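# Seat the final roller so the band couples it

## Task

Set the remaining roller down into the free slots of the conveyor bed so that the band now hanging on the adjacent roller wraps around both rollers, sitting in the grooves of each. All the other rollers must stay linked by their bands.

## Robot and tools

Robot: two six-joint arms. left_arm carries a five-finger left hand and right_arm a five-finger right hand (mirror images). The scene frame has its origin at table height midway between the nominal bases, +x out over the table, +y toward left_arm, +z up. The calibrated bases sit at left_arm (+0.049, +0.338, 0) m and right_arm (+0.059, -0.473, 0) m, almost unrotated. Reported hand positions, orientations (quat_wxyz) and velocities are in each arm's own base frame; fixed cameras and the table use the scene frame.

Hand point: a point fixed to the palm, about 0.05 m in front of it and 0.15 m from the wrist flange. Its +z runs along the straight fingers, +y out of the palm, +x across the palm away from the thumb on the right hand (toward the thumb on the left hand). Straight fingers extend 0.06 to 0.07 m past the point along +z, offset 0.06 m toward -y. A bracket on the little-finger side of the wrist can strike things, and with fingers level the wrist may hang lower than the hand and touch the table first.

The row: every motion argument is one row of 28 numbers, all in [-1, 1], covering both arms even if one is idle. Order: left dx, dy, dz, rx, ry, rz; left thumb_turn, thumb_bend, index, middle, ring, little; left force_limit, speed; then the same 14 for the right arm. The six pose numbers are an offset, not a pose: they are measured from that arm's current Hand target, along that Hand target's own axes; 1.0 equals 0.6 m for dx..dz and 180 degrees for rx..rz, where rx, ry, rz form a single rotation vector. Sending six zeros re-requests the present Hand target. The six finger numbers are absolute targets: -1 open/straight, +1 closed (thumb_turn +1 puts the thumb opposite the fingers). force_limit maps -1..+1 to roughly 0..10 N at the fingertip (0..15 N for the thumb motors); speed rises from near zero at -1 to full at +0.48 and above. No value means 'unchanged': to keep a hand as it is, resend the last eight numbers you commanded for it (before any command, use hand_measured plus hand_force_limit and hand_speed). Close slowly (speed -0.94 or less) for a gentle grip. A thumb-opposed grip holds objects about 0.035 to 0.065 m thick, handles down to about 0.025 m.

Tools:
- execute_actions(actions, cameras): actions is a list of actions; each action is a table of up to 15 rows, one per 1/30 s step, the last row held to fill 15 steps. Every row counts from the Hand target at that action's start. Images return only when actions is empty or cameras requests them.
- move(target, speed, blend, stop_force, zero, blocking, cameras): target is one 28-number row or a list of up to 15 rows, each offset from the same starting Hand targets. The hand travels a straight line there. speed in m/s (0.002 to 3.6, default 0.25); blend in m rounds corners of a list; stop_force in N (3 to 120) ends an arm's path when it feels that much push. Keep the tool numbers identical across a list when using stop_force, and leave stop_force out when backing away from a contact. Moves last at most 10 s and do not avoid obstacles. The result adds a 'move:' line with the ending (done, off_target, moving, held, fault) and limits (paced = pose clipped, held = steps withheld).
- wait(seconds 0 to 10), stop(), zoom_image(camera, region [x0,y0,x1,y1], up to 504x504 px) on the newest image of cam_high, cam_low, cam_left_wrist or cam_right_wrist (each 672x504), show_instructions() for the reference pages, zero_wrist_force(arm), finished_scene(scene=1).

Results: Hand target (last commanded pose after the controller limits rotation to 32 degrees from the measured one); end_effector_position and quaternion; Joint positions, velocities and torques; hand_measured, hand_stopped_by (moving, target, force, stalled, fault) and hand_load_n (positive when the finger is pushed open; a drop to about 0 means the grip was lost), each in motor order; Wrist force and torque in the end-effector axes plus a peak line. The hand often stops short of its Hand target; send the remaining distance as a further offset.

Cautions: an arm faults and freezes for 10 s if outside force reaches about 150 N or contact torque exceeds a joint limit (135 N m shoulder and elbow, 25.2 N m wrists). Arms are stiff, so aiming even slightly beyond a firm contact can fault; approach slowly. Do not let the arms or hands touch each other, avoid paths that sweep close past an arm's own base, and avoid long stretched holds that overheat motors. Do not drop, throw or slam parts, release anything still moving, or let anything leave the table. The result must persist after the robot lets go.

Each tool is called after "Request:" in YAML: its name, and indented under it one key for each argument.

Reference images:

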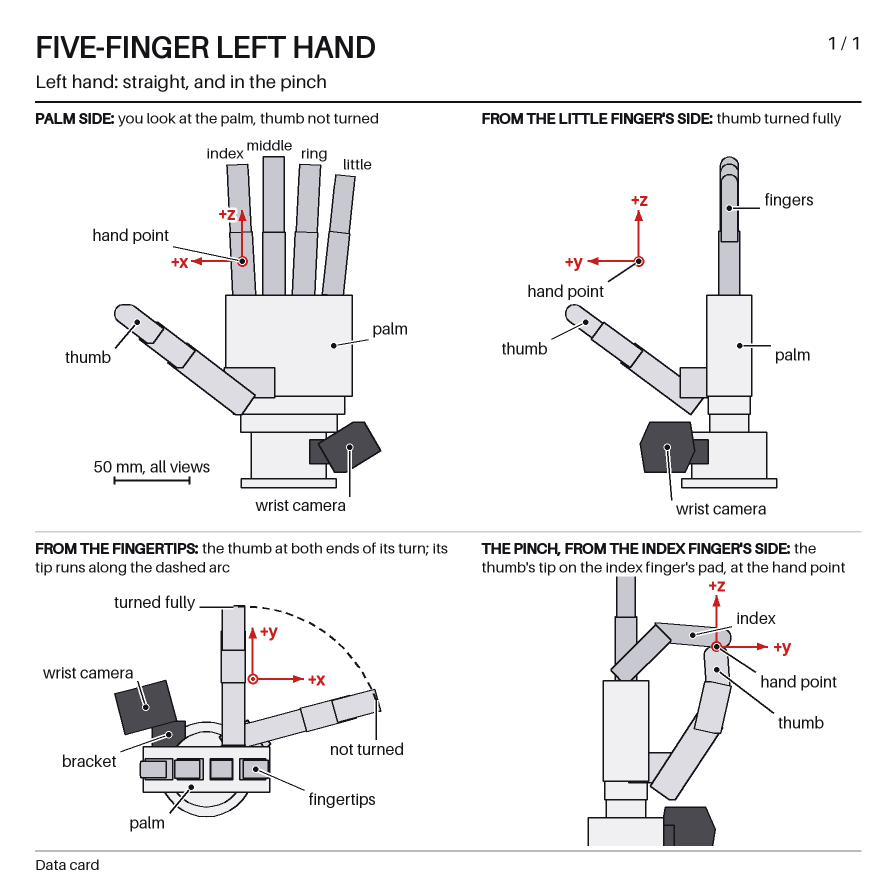

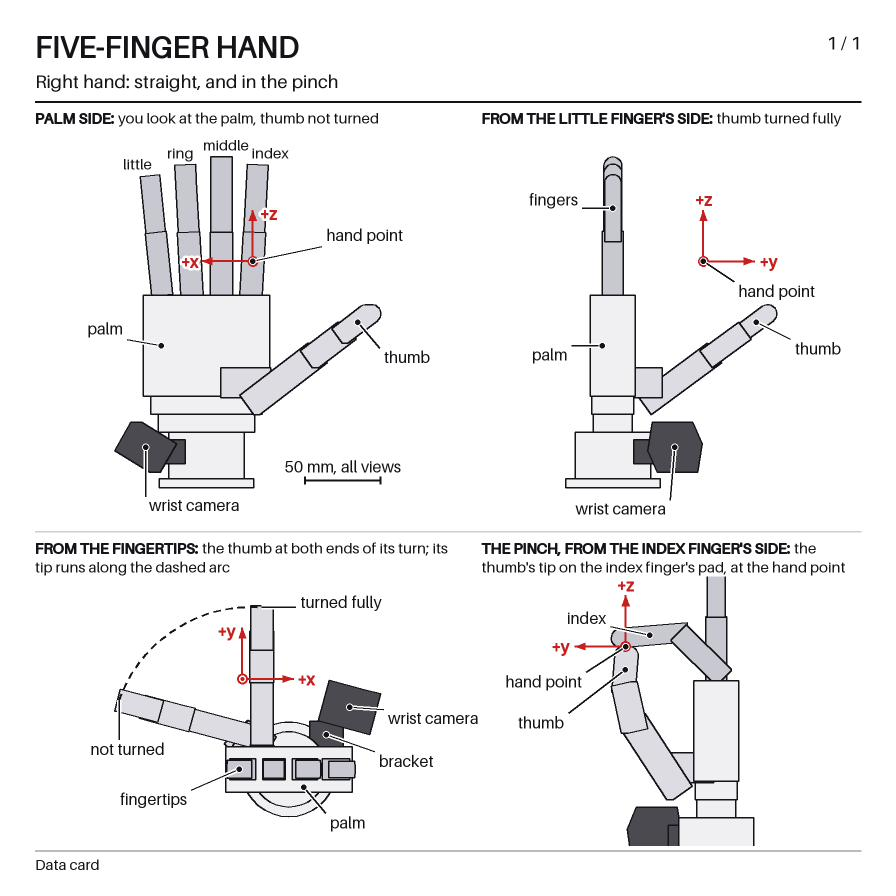

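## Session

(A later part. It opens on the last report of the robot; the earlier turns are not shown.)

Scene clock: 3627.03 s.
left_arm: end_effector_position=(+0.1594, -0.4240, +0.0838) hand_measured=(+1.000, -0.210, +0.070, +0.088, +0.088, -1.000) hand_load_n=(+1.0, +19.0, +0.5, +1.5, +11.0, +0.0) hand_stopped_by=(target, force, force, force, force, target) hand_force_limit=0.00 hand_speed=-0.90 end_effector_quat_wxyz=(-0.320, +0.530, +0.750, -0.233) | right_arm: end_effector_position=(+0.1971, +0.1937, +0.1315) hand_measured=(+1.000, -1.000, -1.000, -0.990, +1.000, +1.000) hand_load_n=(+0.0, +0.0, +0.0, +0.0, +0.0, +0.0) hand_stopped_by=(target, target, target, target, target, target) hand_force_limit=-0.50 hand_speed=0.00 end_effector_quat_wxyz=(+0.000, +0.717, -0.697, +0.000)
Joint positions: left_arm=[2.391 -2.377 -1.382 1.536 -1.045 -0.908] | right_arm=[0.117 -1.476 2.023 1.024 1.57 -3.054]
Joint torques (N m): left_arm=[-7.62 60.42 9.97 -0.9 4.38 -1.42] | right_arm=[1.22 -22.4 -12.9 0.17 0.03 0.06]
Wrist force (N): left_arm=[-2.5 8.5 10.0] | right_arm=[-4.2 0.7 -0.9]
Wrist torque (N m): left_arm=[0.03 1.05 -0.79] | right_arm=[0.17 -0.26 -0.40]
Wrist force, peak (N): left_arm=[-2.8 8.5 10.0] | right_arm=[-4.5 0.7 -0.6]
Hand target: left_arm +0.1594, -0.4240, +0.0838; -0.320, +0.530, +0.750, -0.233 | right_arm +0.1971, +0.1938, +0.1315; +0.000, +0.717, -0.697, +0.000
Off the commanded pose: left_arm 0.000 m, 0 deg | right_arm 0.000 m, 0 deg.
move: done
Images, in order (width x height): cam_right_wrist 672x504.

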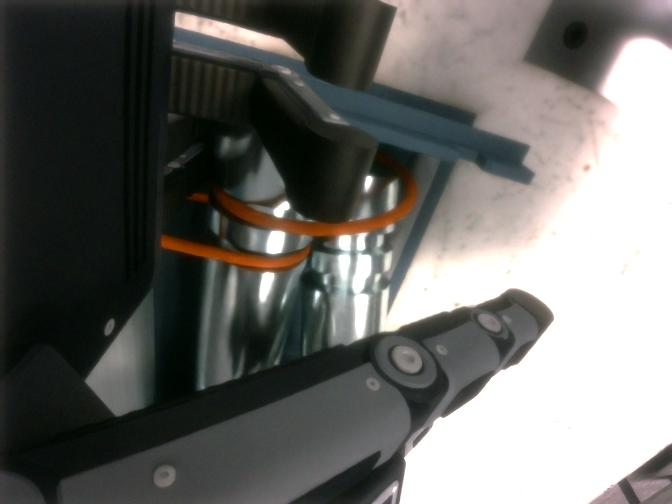

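Request:
move:
  target: [0.0054, -0.0157, -0.0042, 0, 0, 0, 1, 0.35, 0.5, 0.5, 0.5, -1, 0.0, -0.9, -0.0017, 0, 0, 0, 0, 0, 1, -1, -1, -0.99, 1, 1, -0.5, 0.0]
  speed: 0.02
  cameras: ["cam_right_wrist"]

Request:
zoom_image:
  camera: "cam_right_wrist"
  region: [150, 100, 470, 340]

Request:
zoom_image:
  camera: "cam_right_wrist"
  region: [330, 130, 450, 230]

Scene clock: 3649.87 s.
left_arm: end_effector_position=(+0.1543, -0.4240, +0.0929) hand_measured=(+1.000, -0.210, +0.070, +0.086, +0.088, -1.000) hand_load_n=(-1.5, +19.5, +0.5, +2.5, +13.5, +0.0) hand_stopped_by=(target, force, force, force, force, target) hand_force_limit=0.00 hand_speed=-0.90 end_effector_quat_wxyz=(-0.320, +0.530, +0.750, -0.233) | right_arm: end_effector_position=(+0.1971, +0.1948, +0.1315) hand_measured=(+1.000, -1.000, -1.000, -0.990, +1.000, +1.000) hand_load_n=(+0.0, +0.0, +0.0, +0.0, +0.0, +0.0) hand_stopped_by=(target, target, target, target, target, target) hand_force_limit=-0.50 hand_speed=0.00 end_effector_quat_wxyz=(+0.000, +0.717, -0.697, +0.000)
Joint positions: left_arm=[2.385 -2.359 -1.388 1.527 -1.041 -0.914] | right_arm=[0.121 -1.475 2.021 1.024 1.57 -3.05]
Joint torques (N m): left_arm=[3.42 37.84 16.44 -3.05 3.36 -0.93] | right_arm=[5.79 -13.68 -20.91 4.89 -0.53 1.01]
Wrist force (N): left_arm=[-1.4 7.3 11.1] | right_arm=[0.0 0.9 -0.5]
Wrist torque (N m): left_arm=[-0.04 1.28 -0.42] | right_arm=[0.17 0.01 -0.22]
Wrist force, peak (N): left_arm=[-3.5 9.7 11.3] | right_arm=[-4.5 0.9 -1.0]
Hand target: left_arm +0.1544, -0.4240, +0.0927; -0.320, +0.530, +0.750, -0.233 | right_arm +0.1971, +0.1948, +0.1315; +0.000, +0.717, -0.697, +0.000
Off the commanded pose: left_arm 0.000 m, 0 deg | right_arm 0.000 m, 0 deg.
move: done
Images, in order (width x height): cam_right_wrist 672x504.

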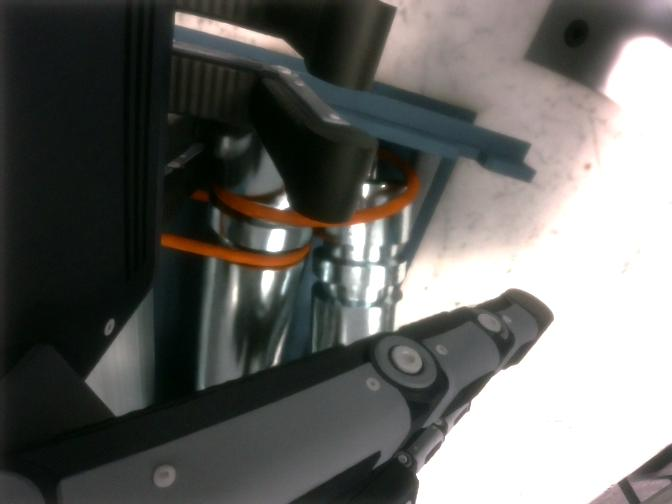

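Scaled by 1.575 from the camera's 672x504 image, which has a finer 960x720 frame.

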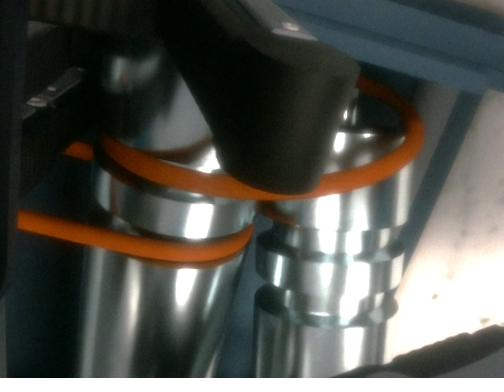

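Scaled by 4.200 from the camera's 672x504 image, which has a finer 960x720 frame.

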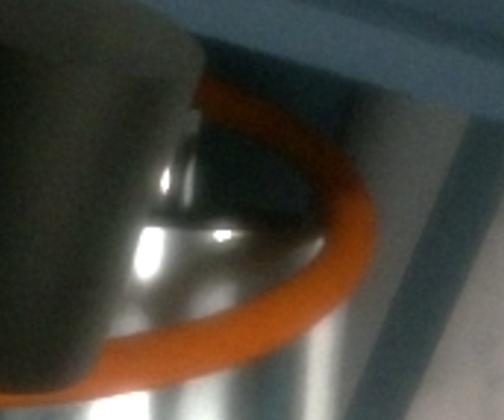

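Request:
move:
  target: [0.0006, -0.0016, 0.0018, 0, 0, 0, 1, 0.35, 0.5, 0.5, 0.5, -1, 0.0, -0.9, 0, 0, 0, 0, 0, 0, 1, -1, -1, -0.99, 1, 1, -0.5, 0.0]
  speed: 0.02
  cameras: ["cam_right_wrist", "cam_high"]

Request:
zoom_image:
  camera: "cam_right_wrist"
  region: [330, 130, 450, 230]

Scene clock: 3666.43 s.
left_arm: end_effector_position=(+0.1529, -0.4240, +0.0927) hand_measured=(+1.000, -0.210, +0.070, +0.086, +0.088, -1.000) hand_load_n=(+1.5, +19.0, +1.0, +1.5, +10.0, +0.0) hand_stopped_by=(target, force, force, force, force, target) hand_force_limit=0.00 hand_speed=-0.90 end_effector_quat_wxyz=(-0.320, +0.530, +0.750, -0.233) | right_arm: end_effector_position=(+0.1971, +0.1948, +0.1315) hand_measured=(+1.000, -1.000, -1.000, -0.990, +1.000, +1.000) hand_load_n=(-0.5, +0.0, +0.0, +0.0, +0.0, +0.0) hand_stopped_by=(target, target, target, target, target, target) hand_force_limit=-0.50 hand_speed=0.00 end_effector_quat_wxyz=(+0.000, +0.717, -0.697, +0.000)
Joint positions: left_arm=[2.383 -2.358 -1.391 1.53 -1.04 -0.915] | right_arm=[0.121 -1.475 2.021 1.024 1.57 -3.05]
Joint torques (N m): left_arm=[-5.97 58.57 11.74 -1.41 3.89 -1.51] | right_arm=[-11.04 -26.67 -11.44 3.83 -0.57 -1.27]
Wrist force (N): left_arm=[-3.6 8.1 8.5] | right_arm=[0.1 1.0 -0.3]
Wrist torque (N m): left_arm=[0.05 0.90 -0.59] | right_arm=[0.17 -0.01 -0.22]
Wrist force, peak (N): left_arm=[-1.6 7.2 11.1] | right_arm=[0.1 1.0 -0.9]
Hand target: left_arm +0.1529, -0.4240, +0.0927; -0.320, +0.530, +0.750, -0.233 | right_arm +0.1971, +0.1948, +0.1315; +0.000, +0.717, -0.697, +0.000
Off the commanded pose: left_arm 0.000 m, 0 deg | right_arm 0.000 m, 0 deg.
move: done
Images, in order (width x height): cam_high 672x504, cam_right_wrist 672x504.

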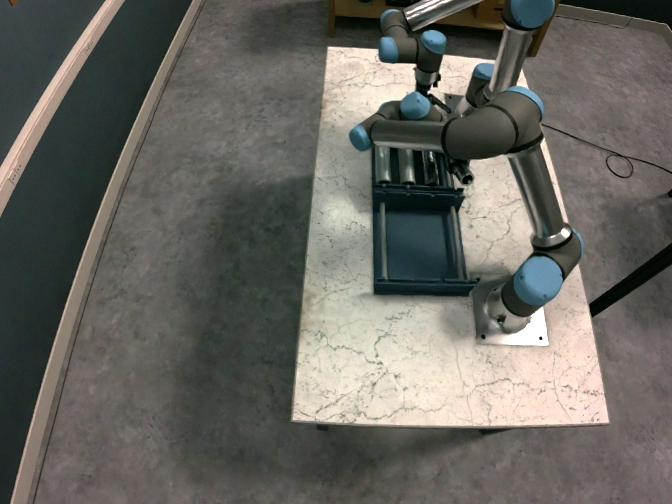

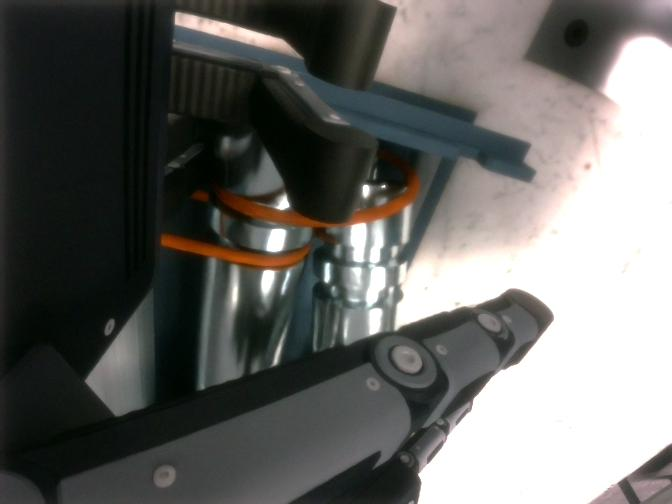

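Scaled by 4.200 from the camera's 672x504 image, which has a finer 960x720 frame.

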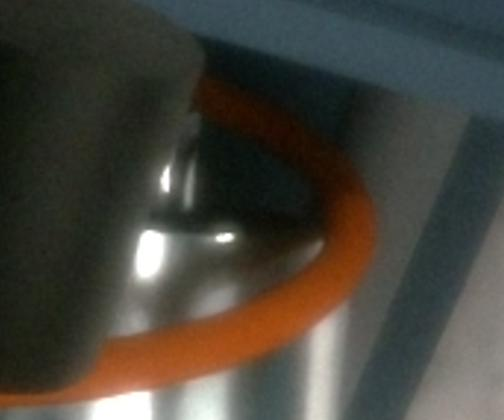

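Request:
execute_actions:
  actions: []
  cameras: ["cam_right_wrist"]

Request:
zoom_image:
  camera: "cam_right_wrist"
  region: [330, 130, 450, 230]

Scene clock: 3680.57 s.
left_arm: end_effector_position=(+0.1529, -0.4240, +0.0928) hand_measured=(+1.000, -0.210, +0.070, +0.086, +0.088, -1.000) hand_load_n=(+1.0, +19.0, +0.5, +1.5, +10.5, +0.0) hand_stopped_by=(target, force, force, force, force, target) hand_force_limit=0.00 hand_speed=-0.90 end_effector_quat_wxyz=(-0.320, +0.530, +0.750, -0.233) | right_arm: end_effector_position=(+0.1971, +0.1948, +0.1315) hand_measured=(+1.000, -1.000, -1.000, -0.990, +1.000, +1.000) hand_load_n=(+0.0, +0.0, +0.0, +0.0, +0.0, +0.0) hand_stopped_by=(target, target, target, target, target, target) hand_force_limit=-0.50 hand_speed=0.00 end_effector_quat_wxyz=(+0.000, +0.717, -0.697, +0.000)
Joint positions: left_arm=[2.383 -2.358 -1.391 1.529 -1.04 -0.915] | right_arm=[0.121 -1.475 2.021 1.024 1.57 -3.05]
Joint velocities: within noise
Joint torques (N m): left_arm=[6.31 43.47 19.06 -5.85 -1.15 0.38] | right_arm=[-10.25 -26.51 -11.19 3.23 -0.61 -1.04]
Wrist force (N): left_arm=[-3.6 8.1 8.5] | right_arm=[-0.1 0.9 -0.5]
Wrist torque (N m): left_arm=[0.04 0.90 -0.58] | right_arm=[0.19 0.02 -0.23]
Wrist force, peak (N): left_arm=[-3.7 8.2 8.8] | right_arm=[0.4 0.9 -0.8]
Hand target: left_arm +0.1529, -0.4240, +0.0927; -0.320, +0.530, +0.750, -0.233 | right_arm +0.1971, +0.1948, +0.1315; +0.000, +0.717, -0.697, +0.000
Off the commanded pose: left_arm 0.000 m, 0 deg | right_arm 0.000 m, 0 deg.
Images, in order (width x height): cam_right_wrist 672x504.

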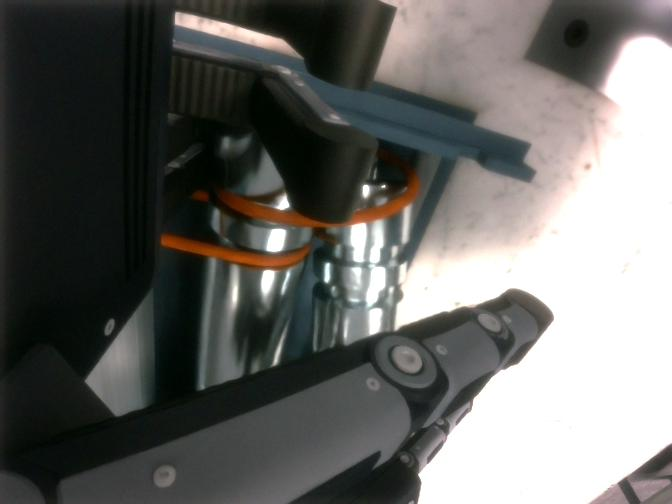

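Scaled by 4.200 from the camera's 672x504 image, which has a finer 960x720 frame.

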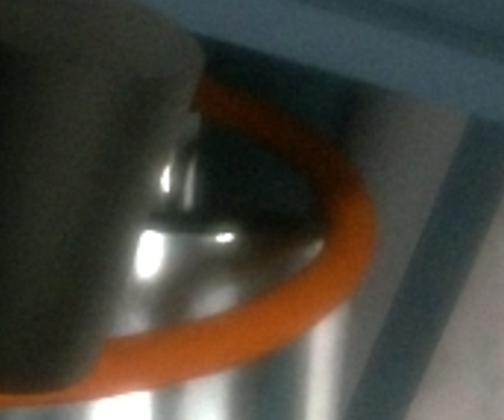

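Request:
move:
  target: [0.0198, -0.0025, -0.0015, 0, 0, 0, 1, 0.35, 0.5, 0.5, 0.5, -1, 0.0, -0.9, 0, 0, 0, 0, 0, 0, 1, -1, -1, -0.99, 1, 1, -0.5, 0.0]
  speed: 0.05
  cameras: ["cam_right_wrist"]

Request:
zoom_image:
  camera: "cam_right_wrist"
  region: [330, 130, 450, 230]

Scene clock: 3693.60 s.
left_arm: end_effector_position=(+0.1499, -0.4132, +0.0972) hand_measured=(+1.000, -0.210, +0.070, +0.088, +0.088, -1.000) hand_load_n=(+3.0, +19.5, +1.0, +1.0, +9.0, +0.0) hand_stopped_by=(target, force, force, force, force, target) hand_force_limit=0.00 hand_speed=-0.90 end_effector_quat_wxyz=(-0.320, +0.530, +0.750, -0.233) | right_arm: end_effector_position=(+0.1971, +0.1948, +0.1315) hand_measured=(+1.000, -1.000, -1.000, -0.990, +1.000, +1.000) hand_load_n=(+0.0, +0.0, +0.0, +0.0, +0.0, +0.0) hand_stopped_by=(target, target, target, target, target, target) hand_force_limit=-0.50 hand_speed=0.00 end_effector_quat_wxyz=(+0.000, +0.717, -0.697, +0.000)
Joint positions: left_arm=[2.394 -2.33 -1.432 1.538 -1.046 -0.905] | right_arm=[0.121 -1.475 2.021 1.024 1.57 -3.05]
Joint torques (N m): left_arm=[-5.2 35.72 20.15 -2.92 0.37 -0.76] | right_arm=[-10.32 -26.74 -11.76 2.18 -0.51 -1.3]
Wrist force (N): left_arm=[-2.5 8.6 8.2] | right_arm=[0.1 0.7 -0.1]
Wrist torque (N m): left_arm=[0.07 0.76 -0.82] | right_arm=[0.12 -0.02 -0.22]
Wrist force, peak (N): left_arm=[-4.3 8.3 8.7] | right_arm=[-0.1 1.0 -0.7]
Hand target: left_arm +0.1498, -0.4133, +0.0972; -0.320, +0.530, +0.750, -0.233 | right_arm +0.1971, +0.1948, +0.1315; +0.000, +0.717, -0.697, +0.000
Off the commanded pose: left_arm 0.000 m, 0 deg | right_arm 0.000 m, 0 deg.
move: done
Images, in order (width x height): cam_right_wrist 672x504.

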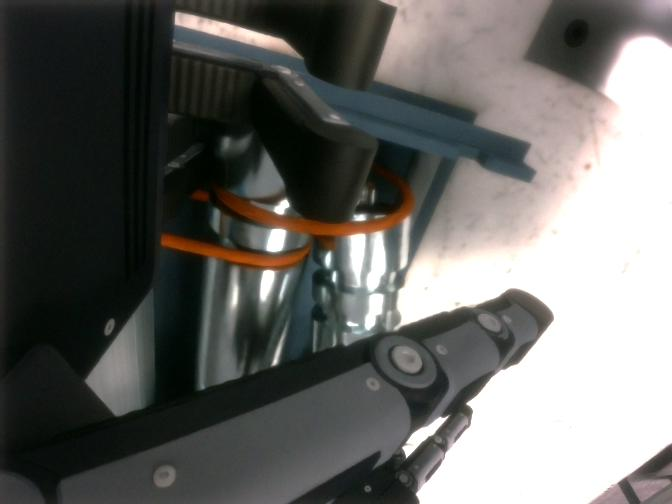

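Scaled by 4.200 from the camera's 672x504 image, which has a finer 960x720 frame.

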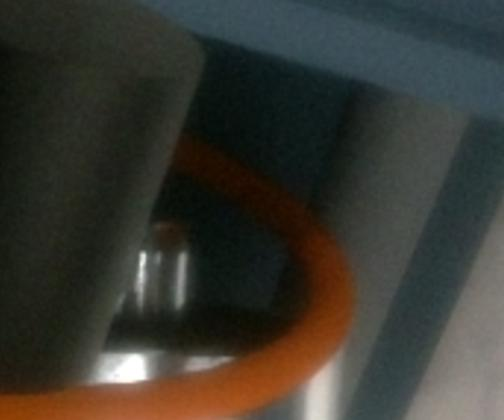

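Request:
move:
  target: [-0.0067, -0.0051, 0.0057, 0, 0, 0, 1, 0.35, 0.5, 0.5, 0.5, -1, 0.0, -0.9, 0, 0, 0, 0, 0, 0, 1, -1, -1, -0.99, 1, 1, -0.5, 0.0]
  speed: 0.05
  cameras: ["cam_right_wrist"]

Request:
zoom_image:
  camera: "cam_right_wrist"
  region: [330, 130, 450, 230]

Scene clock: 3789.27 s.
left_arm: end_effector_position=(+0.1462, -0.4182, +0.0960) hand_measured=(+1.000, -0.210, +0.070, +0.088, +0.088, -1.000) hand_load_n=(+3.5, +19.5, +1.0, +0.5, +7.5, +0.0) hand_stopped_by=(target, force, force, force, force, target) hand_force_limit=0.00 hand_speed=-0.90 end_effector_quat_wxyz=(-0.320, +0.530, +0.750, -0.233) | right_arm: end_effector_position=(+0.1971, +0.1948, +0.1315) hand_measured=(+1.000, -1.000, -1.000, -0.990, +1.000, +1.000) hand_load_n=(+0.0, -0.5, +0.0, +0.0, +0.0, +0.0) hand_stopped_by=(target, target, target, target, target, target) hand_force_limit=-0.50 hand_speed=0.00 end_effector_quat_wxyz=(+0.000, +0.717, -0.697, +0.000)
Joint positions: left_arm=[2.382 -2.336 -1.423 1.54 -1.039 -0.916] | right_arm=[0.121 -1.475 2.021 1.024 1.57 -3.05]
Joint torques (N m): left_arm=[8.66 45.45 10.68 -1.6 2.55 0.26] | right_arm=[-11.51 -25.93 -11.29 1.25 -0.74 -1.3]
Wrist force (N): left_arm=[-2.8 9.2 6.8] | right_arm=[0.1 1.0 -0.4]
Wrist torque (N m): left_arm=[0.14 0.50 -0.74] | right_arm=[0.19 -0.01 -0.21]
Wrist force, peak (N): left_arm=[-2.2 8.7 8.2] | right_arm=[0.2 1.2 -0.7]
Hand target: left_arm +0.1463, -0.4181, +0.0960; -0.320, +0.530, +0.750, -0.233 | right_arm +0.1971, +0.1948, +0.1315; +0.000, +0.717, -0.697, +0.000
Off the commanded pose: left_arm 0.000 m, 0 deg | right_arm 0.000 m, 0 deg.
move: done
Images, in order (width x height): cam_right_wrist 672x504.

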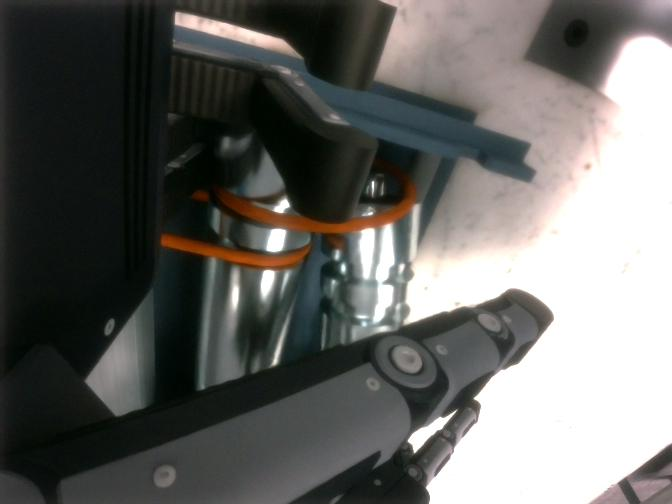

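Scaled by 4.200 from the camera's 672x504 image, which has a finer 960x720 frame.

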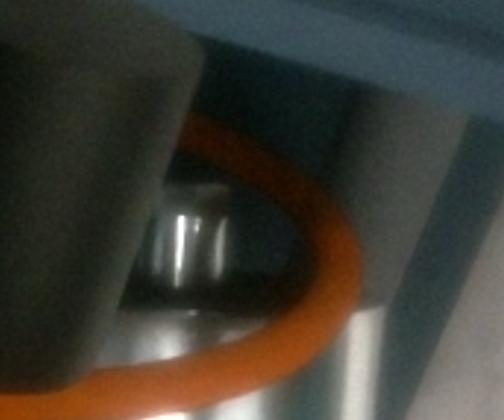

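Request:
move:
  target: [0, 0, 0, 0.0078, -0.0215, 0.0242, 1, 0.35, 0.5, 0.5, 0.5, -1, 0.0, -0.9, 0, 0, 0, 0, 0, 0, 1, -1, -1, -0.99, 1, 1, -0.5, 0.0]
  speed: 0.06
  cameras: ["cam_right_wrist"]

Request:
zoom_image:
  camera: "cam_right_wrist"
  region: [330, 130, 450, 230]

Scene clock: 3793.20 s.
left_arm: end_effector_position=(+0.1463, -0.4182, +0.0960) hand_measured=(+1.000, -0.210, +0.070, +0.088, +0.088, -1.000) hand_load_n=(+4.0, +20.0, +1.5, +0.5, +7.5, +0.0) hand_stopped_by=(target, force, force, force, force, target) hand_force_limit=0.00 hand_speed=-0.90 end_effector_quat_wxyz=(-0.292, +0.546, +0.737, -0.272) end_effector_velocity=(+0.000, +0.000, +0.000) end_effector_angular_velocity=(+0.009, +0.001, +0.002) | right_arm: end_effector_position=(+0.1971, +0.1948, +0.1315) hand_measured=(+1.000, -1.000, -1.000, -0.990, +1.000, +1.000) hand_load_n=(+0.0, +0.0, +0.0, +0.0, +0.0, +0.0) hand_stopped_by=(target, target, target, target, target, target) hand_force_limit=-0.50 hand_speed=0.00 end_effector_quat_wxyz=(+0.000, +0.717, -0.697, +0.000)
Joint positions: left_arm=[2.414 -2.295 -1.483 1.586 -0.995 -0.833] | right_arm=[0.121 -1.475 2.021 1.024 1.57 -3.05]
Joint velocities: left_arm=[-0.002 -0.002 0.003 -0.004 -0.002 -0.007] | right_arm=[within noise]
Joint torques (N m): left_arm=[-8.05 34.34 20.22 -5.85 -1.26 -1.98] | right_arm=[-11.33 -27.03 -11.08 0.59 -0.31 -1.17]
Wrist force (N): left_arm=[-2.2 8.9 6.9] | right_arm=[0.2 0.5 -0.4]
Wrist torque (N m): left_arm=[0.05 0.53 -0.81] | right_arm=[0.11 -0.03 -0.22]
Wrist force, peak (N): left_arm=[-2.8 9.3 7.1] | right_arm=[0.4 1.1 -0.5]
Hand target: left_arm +0.1463, -0.4181, +0.0960; -0.292, +0.546, +0.737, -0.271 | right_arm +0.1971, +0.1948, +0.1315; +0.000, +0.717, -0.697, +0.000
Off the commanded pose: left_arm 0.000 m, 0 deg | right_arm 0.000 m, 0 deg.
move: done
Images, in order (width x height): cam_right_wrist 672x504.

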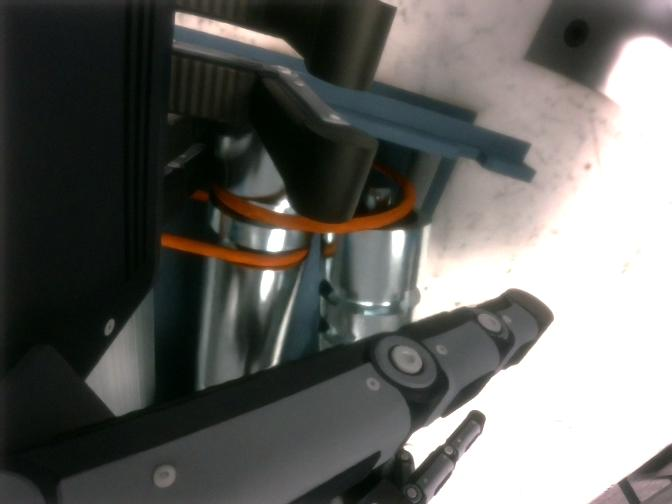

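Scaled by 4.200 from the camera's 672x504 image, which has a finer 960x720 frame.

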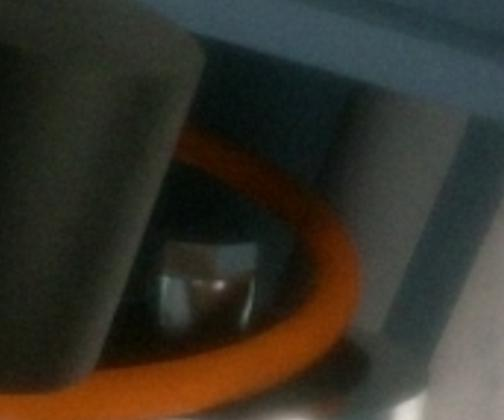

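Request:
move:
  target: [0, 0, 0, 0.0039, -0.0107, 0.0121, 1, 0.35, 0.5, 0.5, 0.5, -1, 0.0, -0.9, 0, 0, 0, 0, 0, 0, 1, -1, -1, -0.99, 1, 1, -0.5, 0.0]
  speed: 0.06
  cameras: ["cam_right_wrist"]

Request:
zoom_image:
  camera: "cam_right_wrist"
  region: [330, 130, 450, 230]

Scene clock: 3797.63 s.
left_arm: end_effector_position=(+0.1463, -0.4182, +0.0960) hand_measured=(+1.000, -0.210, +0.070, +0.088, +0.088, -1.000) hand_load_n=(+4.0, +19.5, +1.5, +0.5, +7.5, +0.0) hand_stopped_by=(target, force, force, force, force, target) hand_force_limit=0.00 hand_speed=-0.90 end_effector_quat_wxyz=(-0.277, +0.554, +0.729, -0.291) end_effector_velocity=(+0.000, +0.000, +0.000) end_effector_angular_velocity=(+0.005, -0.001, +0.003) | right_arm: end_effector_position=(+0.1971, +0.1948, +0.1315) hand_measured=(+1.000, -1.000, -1.000, -0.990, +1.000, +1.000) hand_load_n=(+0.0, +0.0, +0.0, +0.0, +0.0, +0.0) hand_stopped_by=(target, target, target, target, target, target) hand_force_limit=-0.50 hand_speed=0.00 end_effector_quat_wxyz=(+0.000, +0.717, -0.697, +0.000)
Joint positions: left_arm=[2.43 -2.276 -1.513 1.608 -0.972 -0.79] | right_arm=[0.121 -1.475 2.021 1.024 1.57 -3.05]
Joint velocities: left_arm=[-0.001 -0.001 0.004 -0.001 -0.001 -0.007] | right_arm=[within noise]
Joint torques (N m): left_arm=[-7.92 32.52 19.18 -5.95 -1.26 -1.76] | right_arm=[-10.92 -27.34 -12.94 0.01 -0.51 -1.05]
Wrist force (N): left_arm=[-1.6 9.3 7.0] | right_arm=[0.2 0.8 -0.4]
Wrist torque (N m): left_arm=[0.09 0.48 -0.81] | right_arm=[0.15 -0.03 -0.22]
Wrist force, peak (N): left_arm=[-2.2 9.3 7.3] | right_arm=[0.5 0.8 -0.8]
Hand target: left_arm +0.1463, -0.4181, +0.0960; -0.278, +0.554, +0.729, -0.291 | right_arm +0.1971, +0.1948, +0.1315; +0.000, +0.717, -0.697, +0.000
Off the commanded pose: left_arm 0.000 m, 0 deg | right_arm 0.000 m, 0 deg.
move: done
Images, in order (width x height): cam_right_wrist 672x504.

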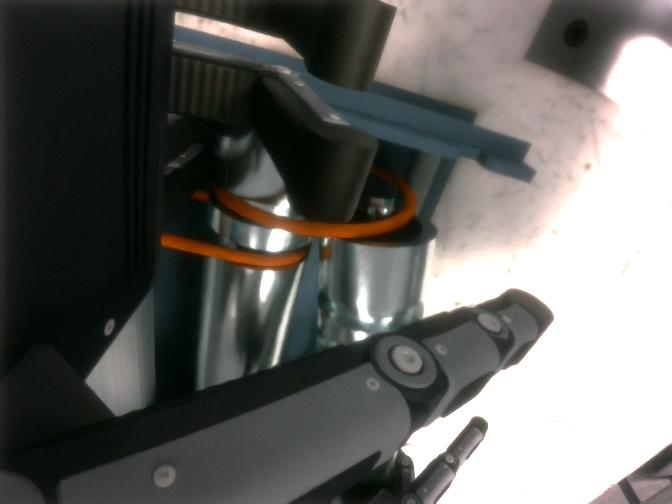

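Scaled by 4.200 from the camera's 672x504 image, which has a finer 960x720 frame.

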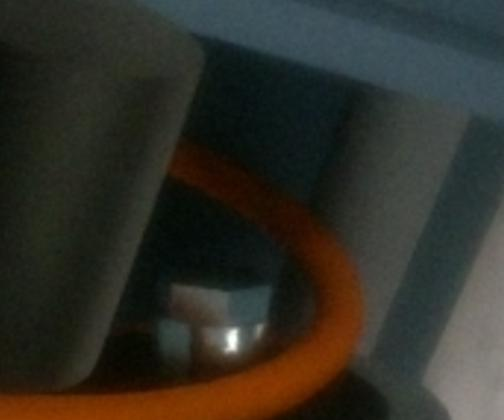

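Request:
move:
  target:
    - [0, 0, 0, 0, 0, 0, 1, 0.35, 0.5, 0.5, 0.5, -1, 0.0, -0.9, 0, -0.0117, 0, 0, 0, 0, 1, -1, -1, -0.99, 1, 1, -0.5, 0.0]
    - [0, 0, 0, 0, 0, 0, 1, 0.35, 0.5, 0.5, 0.5, -1, 0.0, -0.9, 0, -0.0117, -0.12, 0, 0, 0, 1, -1, -1, -0.99, 1, 1, -0.5, 0.0]
  speed: [0.03, 0.1]
  cameras: ["cam_right_wrist"]

Scene clock: 3802.53 s.
left_arm: end_effector_position=(+0.1463, -0.4181, +0.0960) hand_measured=(+1.000, -0.210, +0.070, +0.088, +0.088, -1.000) hand_load_n=(+4.0, +20.0, +1.5, +0.5, +7.0, +0.0) hand_stopped_by=(target, force, force, force, force, target) hand_force_limit=0.00 hand_speed=-0.90 end_effector_quat_wxyz=(-0.278, +0.554, +0.729, -0.291) | right_arm: end_effector_position=(+0.2041, +0.1950, +0.2034) hand_measured=(+1.000, -1.000, -1.000, -0.990, +1.000, +1.000) hand_load_n=(+0.0, +0.0, +0.0, +0.0, +0.5, +0.0) hand_stopped_by=(target, target, target, target, target, target) hand_force_limit=-0.50 hand_speed=0.00 end_effector_quat_wxyz=(+0.000, +0.717, -0.697, +0.000)
Joint positions: left_arm=[2.429 -2.276 -1.513 1.607 -0.973 -0.79] | right_arm=[0.118 -1.538 1.886 1.223 1.57 -3.052]
Joint torques (N m): left_arm=[-9.2 33.7 19.11 -6.02 -1.3 -1.7] | right_arm=[-14.01 -11.25 -18.07 2.28 0.55 -1.86]
Wrist force (N): left_arm=[-1.7 9.2 6.9] | right_arm=[0.3 0.9 -0.5]
Wrist torque (N m): left_arm=[0.08 0.51 -0.79] | right_arm=[0.15 -0.01 -0.11]
Wrist force, peak (N): left_arm=[-1.8 9.5 7.0] | right_arm=[0.3 1.2 -1.3]
Hand target: left_arm +0.1463, -0.4181, +0.0960; -0.278, +0.554, +0.729, -0.291 | right_arm +0.2041, +0.1950, +0.2035; +0.000, +0.717, -0.697, +0.000
Off the commanded pose: left_arm 0.000 m, 0 deg | right_arm 0.000 m, 0 deg.
move: done
Images, in order (width x height): cam_right_wrist 672x504.

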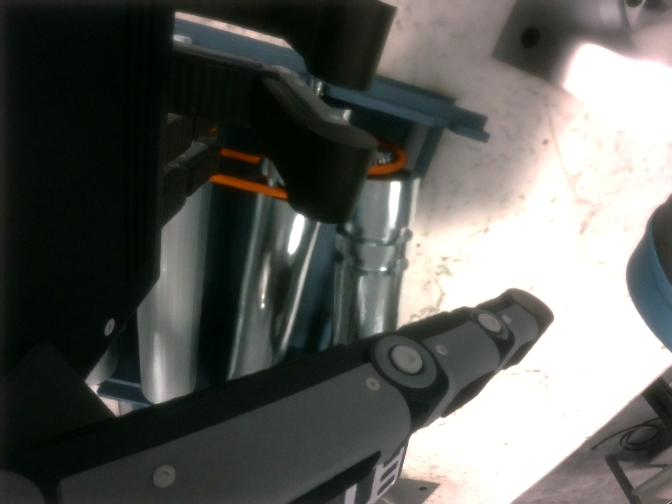

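Request:
move:
  target: [0, 0, 0, 0, 0, 0, 1, 0.35, 0.5, 0.5, 0.5, -1, 0.0, -0.9, 0.1594, -0.0377, -0.01, 0, 0, 0, 1, -1, -1, -0.99, 1, 1, -0.5, 0.0]
  speed: 0.15
  cameras: ["cam_right_wrist", "cam_left_wrist", "cam_high", "cam_low"]

Request:
zoom_image:
  camera: "cam_right_wrist"
  region: [100, 100, 400, 325]

Scene clock: 3806.80 s.
left_arm: end_effector_position=(+0.1463, -0.4181, +0.0960) hand_measured=(+1.000, -0.210, +0.070, +0.088, +0.088, -1.000) hand_load_n=(+4.5, +20.0, +1.5, +0.5, +7.0, +0.0) hand_stopped_by=(target, force, force, force, force, target) hand_force_limit=0.00 hand_speed=-0.90 end_effector_quat_wxyz=(-0.278, +0.554, +0.729, -0.291) | right_arm: end_effector_position=(+0.2295, +0.1001, +0.2095) hand_measured=(+1.000, -1.000, -1.000, -0.990, +1.000, +1.000) hand_load_n=(+0.0, +0.0, +0.0, +0.0, +0.0, +0.0) hand_stopped_by=(target, target, target, target, target, target) hand_force_limit=-0.50 hand_speed=0.00 end_effector_quat_wxyz=(+0.000, +0.717, -0.697, +0.000)
Joint positions: left_arm=[2.429 -2.276 -1.513 1.607 -0.973 -0.79] | right_arm=[-0.223 -1.579 1.911 1.239 1.57 -3.394]
Joint torques (N m): left_arm=[-9.8 33.07 19.59 -5.96 -1.33 -1.71] | right_arm=[-10.79 -9 -15.15 -0.09 0.7 -1.65]
Wrist force (N): left_arm=[-1.9 9.4 7.0] | right_arm=[-0.2 1.4 -0.5]
Wrist torque (N m): left_arm=[0.09 0.53 -0.81] | right_arm=[0.23 0.05 -0.22]
Wrist force, peak (N): left_arm=[-1.7 9.6 6.9] | right_arm=[-0.9 1.5 -0.4]
Hand target: left_arm +0.1463, -0.4181, +0.0960; -0.278, +0.554, +0.729, -0.291 | right_arm +0.2295, +0.1000, +0.2094; +0.000, +0.717, -0.697, +0.000
Off the commanded pose: left_arm 0.000 m, 0 deg | right_arm 0.000 m, 0 deg.
move: done

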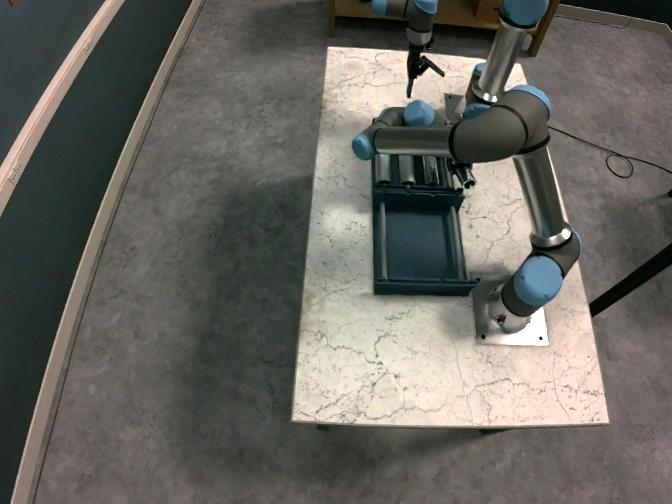

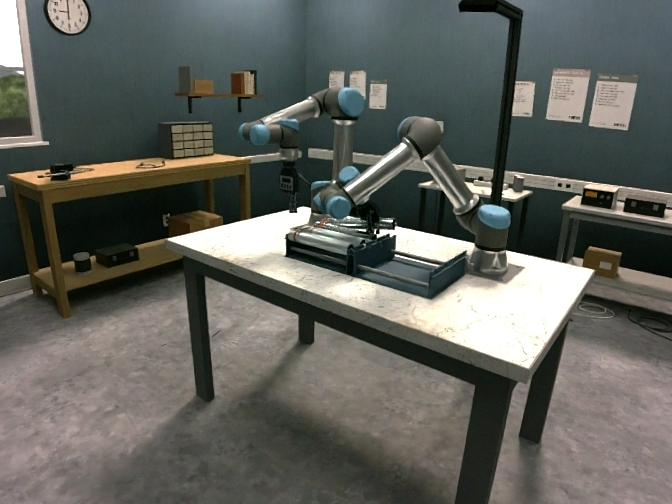

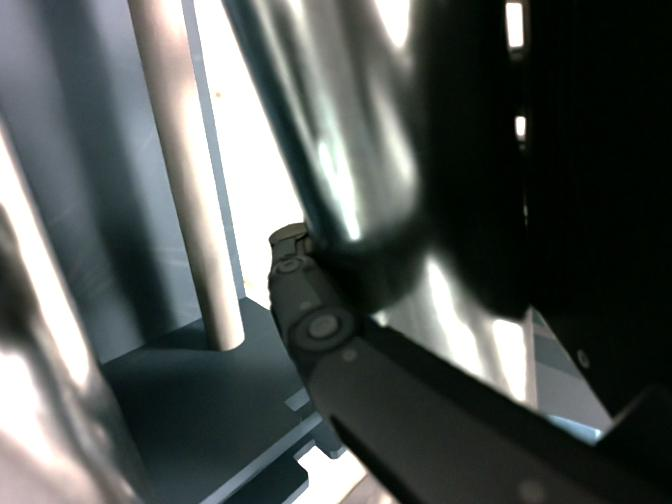

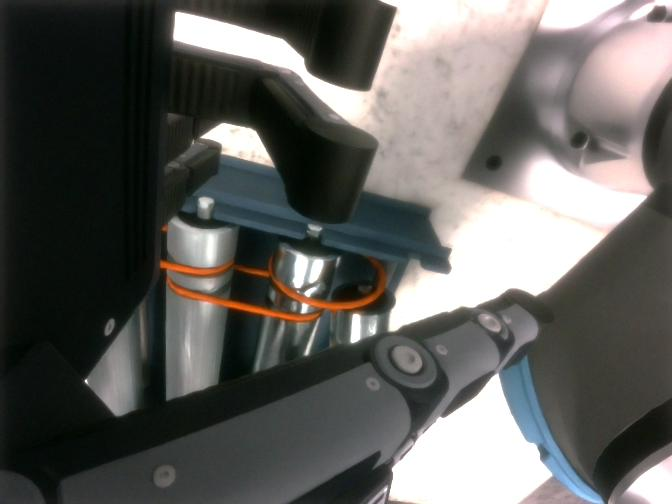

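Scaled by 1.680 from the camera's 672x504 image, which has a finer 960x720 frame.

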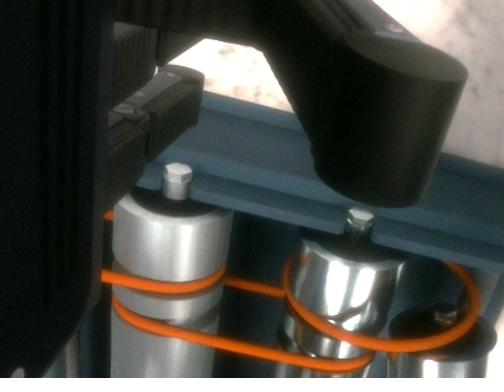

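Request:
zoom_image:
  camera: "cam_right_wrist"
  region: [255, 225, 405, 340]

Scaled by 3.360 from the camera's 672x504 image, which has a finer 960x720 frame.

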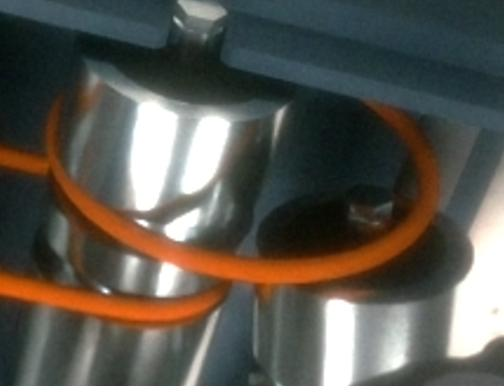

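Request:
move:
  target: [0.0021, -0.0157, -0.0123, 0, 0, 0, 1, 0.35, 0.5, 0.5, 0.5, -1, 0.0, -0.9, 0, 0, 0, 0, 0, 0, 1, -1, -1, -0.99, 1, 1, -0.5, 0.0]
  speed: 0.05
  cameras: ["cam_right_wrist"]

Request:
zoom_image:
  camera: "cam_right_wrist"
  region: [255, 225, 405, 340]

Scene clock: 3827.27 s.
left_arm: end_effector_position=(+0.1452, -0.4181, +0.1082) hand_measured=(+1.000, -0.210, +0.070, +0.088, +0.088, -1.000) hand_load_n=(+4.5, +20.0, +1.5, +0.5, +7.0, +0.0) hand_stopped_by=(target, force, force, force, force, target) hand_force_limit=0.00 hand_speed=-0.90 end_effector_quat_wxyz=(-0.278, +0.554, +0.729, -0.291) | right_arm: end_effector_position=(+0.2295, +0.1000, +0.2094) hand_measured=(+1.000, -1.000, -1.000, -0.990, +1.000, +1.000) hand_load_n=(+0.0, +0.0, +0.0, +0.0, +0.0, +0.0) hand_stopped_by=(target, target, target, target, target, target) hand_force_limit=-0.50 hand_speed=0.00 end_effector_quat_wxyz=(+0.000, +0.717, -0.697, +0.000)
Joint positions: left_arm=[2.428 -2.258 -1.508 1.585 -0.972 -0.791] | right_arm=[-0.223 -1.579 1.911 1.239 1.57 -3.394]
Joint torques (N m): left_arm=[-7.81 32.94 12.53 -0.81 4.27 -1.41] | right_arm=[-13.1 -9.41 -10.47 -0.11 1.27 -1.91]
Wrist force (N): left_arm=[-1.8 9.6 6.6] | right_arm=[0.0 0.9 -0.3]
Wrist torque (N m): left_arm=[0.13 0.50 -0.74] | right_arm=[0.14 0.02 -0.21]
Wrist force, peak (N): left_arm=[-1.8 10.0 7.5] | right_arm=[0.1 1.5 -0.5]
Hand target: left_arm +0.1453, -0.4181, +0.1080; -0.278, +0.554, +0.729, -0.291 | right_arm +0.2295, +0.1000, +0.2094; +0.000, +0.717, -0.697, +0.000
Off the commanded pose: left_arm 0.000 m, 0 deg | right_arm 0.000 m, 0 deg.
move: done
Images, in order (width x height): cam_right_wrist 672x504.

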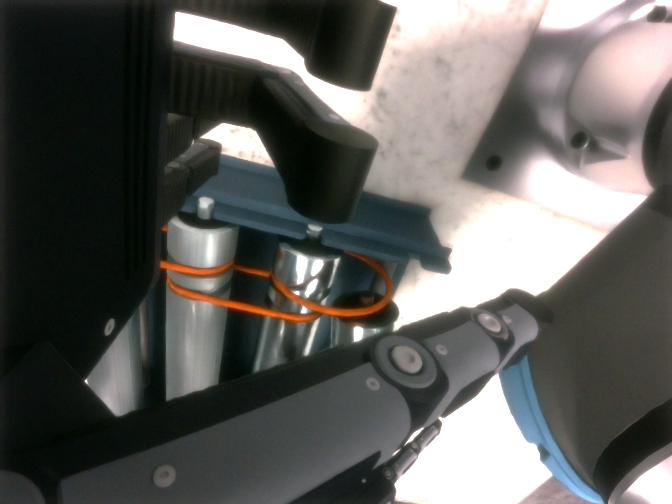

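Scaled by 3.360 from the camera's 672x504 image, which has a finer 960x720 frame.

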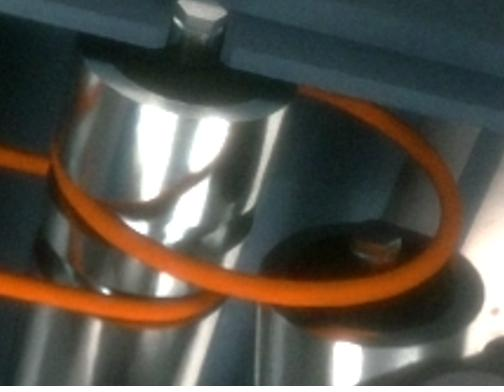

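Request:
move:
  target: [0.0014, -0.0174, -0.0205, 0, 0, 0, 1, 0.35, 0.5, 0.5, 0.5, -1, 0.0, -0.9, 0, 0, 0, 0, 0, 0, 1, -1, -1, -0.99, 1, 1, -0.5, 0.0]
  speed: 0.05
  cameras: ["cam_right_wrist"]

Request:
zoom_image:
  camera: "cam_right_wrist"
  region: [255, 225, 405, 340]

Scene clock: 3845.47 s.
left_arm: end_effector_position=(+0.1473, -0.4181, +0.1242) hand_measured=(+1.000, -0.210, +0.070, +0.088, +0.088, -1.000) hand_load_n=(+5.0, +19.5, +1.5, +0.5, +7.0, +0.0) hand_stopped_by=(target, force, force, force, force, target) hand_force_limit=0.00 hand_speed=-0.90 end_effector_quat_wxyz=(-0.278, +0.554, +0.729, -0.291) end_effector_velocity=(+0.000, +0.000, -0.003) end_effector_angular_velocity=(-0.001, -0.001, +0.000) | right_arm: end_effector_position=(+0.2295, +0.1000, +0.2094) hand_measured=(+1.000, -1.000, -1.000, -0.990, +1.000, +1.000) hand_load_n=(+0.0, +0.0, +0.0, +0.0, +0.0, +0.0) hand_stopped_by=(target, target, target, target, target, target) hand_force_limit=-0.50 hand_speed=0.00 end_effector_quat_wxyz=(+0.000, +0.717, -0.697, +0.000)
Joint positions: left_arm=[2.431 -2.238 -1.494 1.55 -0.974 -0.789] | right_arm=[-0.223 -1.579 1.911 1.239 1.57 -3.394]
Joint velocities: left_arm=[0 -0.003 -0.001 0.006 0 0] | right_arm=[within noise]
Joint torques (N m): left_arm=[7.94 31.93 8.54 -0.85 -1.08 1.18] | right_arm=[-12.01 -9.57 -10.23 -0.17 1.07 -1.31]
Wrist force (N): left_arm=[-1.8 9.4 6.7] | right_arm=[0.2 1.3 -0.1]
Wrist torque (N m): left_arm=[0.07 0.50 -0.92] | right_arm=[0.19 -0.01 -0.19]
Wrist force, peak (N): left_arm=[-1.8 10.5 7.9] | right_arm=[-0.1 1.6 -0.3]
Hand target: left_arm +0.1473, -0.4181, +0.1240; -0.278, +0.554, +0.729, -0.291 | right_arm +0.2295, +0.1000, +0.2094; +0.000, +0.717, -0.697, +0.000
Off the commanded pose: left_arm 0.000 m, 0 deg | right_arm 0.000 m, 0 deg.
move: done
Images, in order (width x height): cam_right_wrist 672x504.

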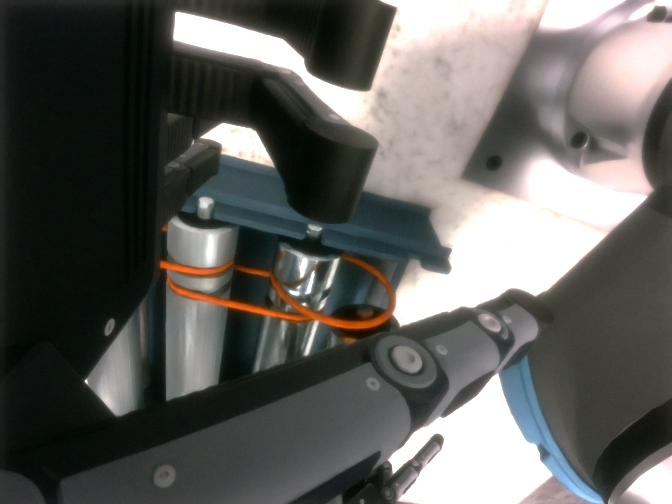

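Scaled by 3.360 from the camera's 672x504 image, which has a finer 960x720 frame.

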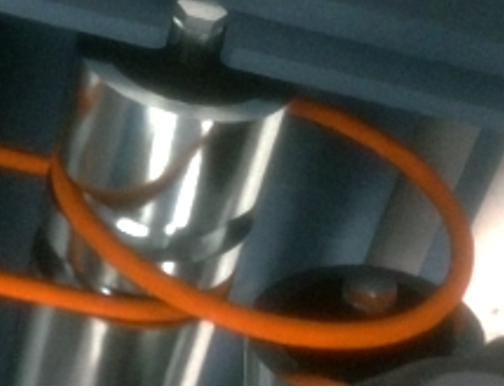

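Request:
move:
  target:
    - [0, 0, 0, 0, 0, 0, 1, 0.35, 0.5, 0.5, 0.5, -1, 0.0, -0.9, 0, 0, -0.08, 0, 0, 0, 1, -1, 0.1, -0.99, -0.99, -0.99, -0.5, 0.0]
    - [0, 0, 0, 0, 0, 0, 1, 0.35, 0.5, 0.5, 0.5, -1, 0.0, -0.9, 0, 0, -0.08, 0, 0, 0.5, 1, -1, 0.1, -0.99, -0.99, -0.99, -0.5, 0.0]
  speed: 0.25
  cameras: ["cam_right_wrist"]

Scene clock: 3866.33 s.
left_arm: end_effector_position=(+0.1473, -0.4181, +0.1240) hand_measured=(+1.000, -0.210, +0.070, +0.088, +0.088, -1.000) hand_load_n=(+4.5, +20.0, +1.5, +0.5, +7.0, +0.0) hand_stopped_by=(target, force, force, force, force, target) hand_force_limit=0.00 hand_speed=-0.90 end_effector_quat_wxyz=(-0.278, +0.554, +0.729, -0.291) | right_arm: end_effector_position=(+0.2294, +0.1000, +0.2574) hand_measured=(+1.000, -1.000, +0.100, -0.990, -0.990, -0.990) hand_load_n=(+0.0, +0.0, +0.0, +0.0, +0.0, +0.0) hand_stopped_by=(target, target, target, target, target, target) hand_force_limit=-0.50 hand_speed=0.00 end_effector_quat_wxyz=(+0.000, -0.015, +1.000, +0.000)
Joint positions: left_arm=[2.431 -2.239 -1.494 1.55 -0.974 -0.789] | right_arm=[-0.52 -1.89 2.04 1.422 1.57 -2.121]
Joint torques (N m): left_arm=[-7.2 32.61 8.21 -0.96 4.28 -0.66] | right_arm=[11.1 2.19 -26.83 -0.7 0.52 0.84]
Wrist force (N): left_arm=[-1.9 9.7 6.9] | right_arm=[0.2 0.7 -0.5]
Wrist torque (N m): left_arm=[0.11 0.52 -0.93] | right_arm=[0.13 -0.02 -0.13]
Wrist force, peak (N): left_arm=[-1.9 9.9 6.9] | right_arm=[0.2 1.3 -1.5]
Hand target: left_arm +0.1473, -0.4181, +0.1240; -0.278, +0.554, +0.729, -0.291 | right_arm +0.2295, +0.1000, +0.2574; +0.000, -0.015, +1.000, +0.000
Off the commanded pose: left_arm 0.000 m, 0 deg | right_arm 0.000 m, 0 deg.
move: done
Images, in order (width x height): cam_right_wrist 672x504.

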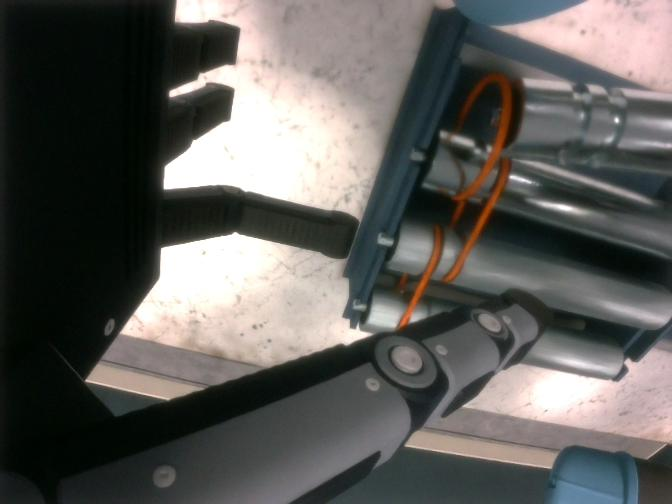

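Request:
zoom_image:
  camera: "cam_right_wrist"
  region: [340, 10, 580, 190]

Request:
zoom_image:
  camera: "cam_right_wrist"
  region: [340, 130, 520, 330]

Scaled by 2.100 from the camera's 672x504 image, which has a finer 960x720 frame.

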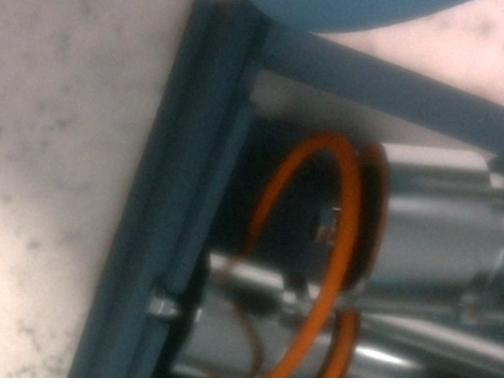

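Scaled by 2.520 from the camera's 672x504 image, which has a finer 960x720 frame.

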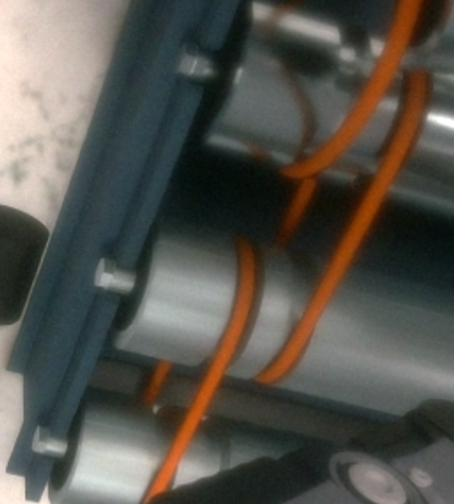

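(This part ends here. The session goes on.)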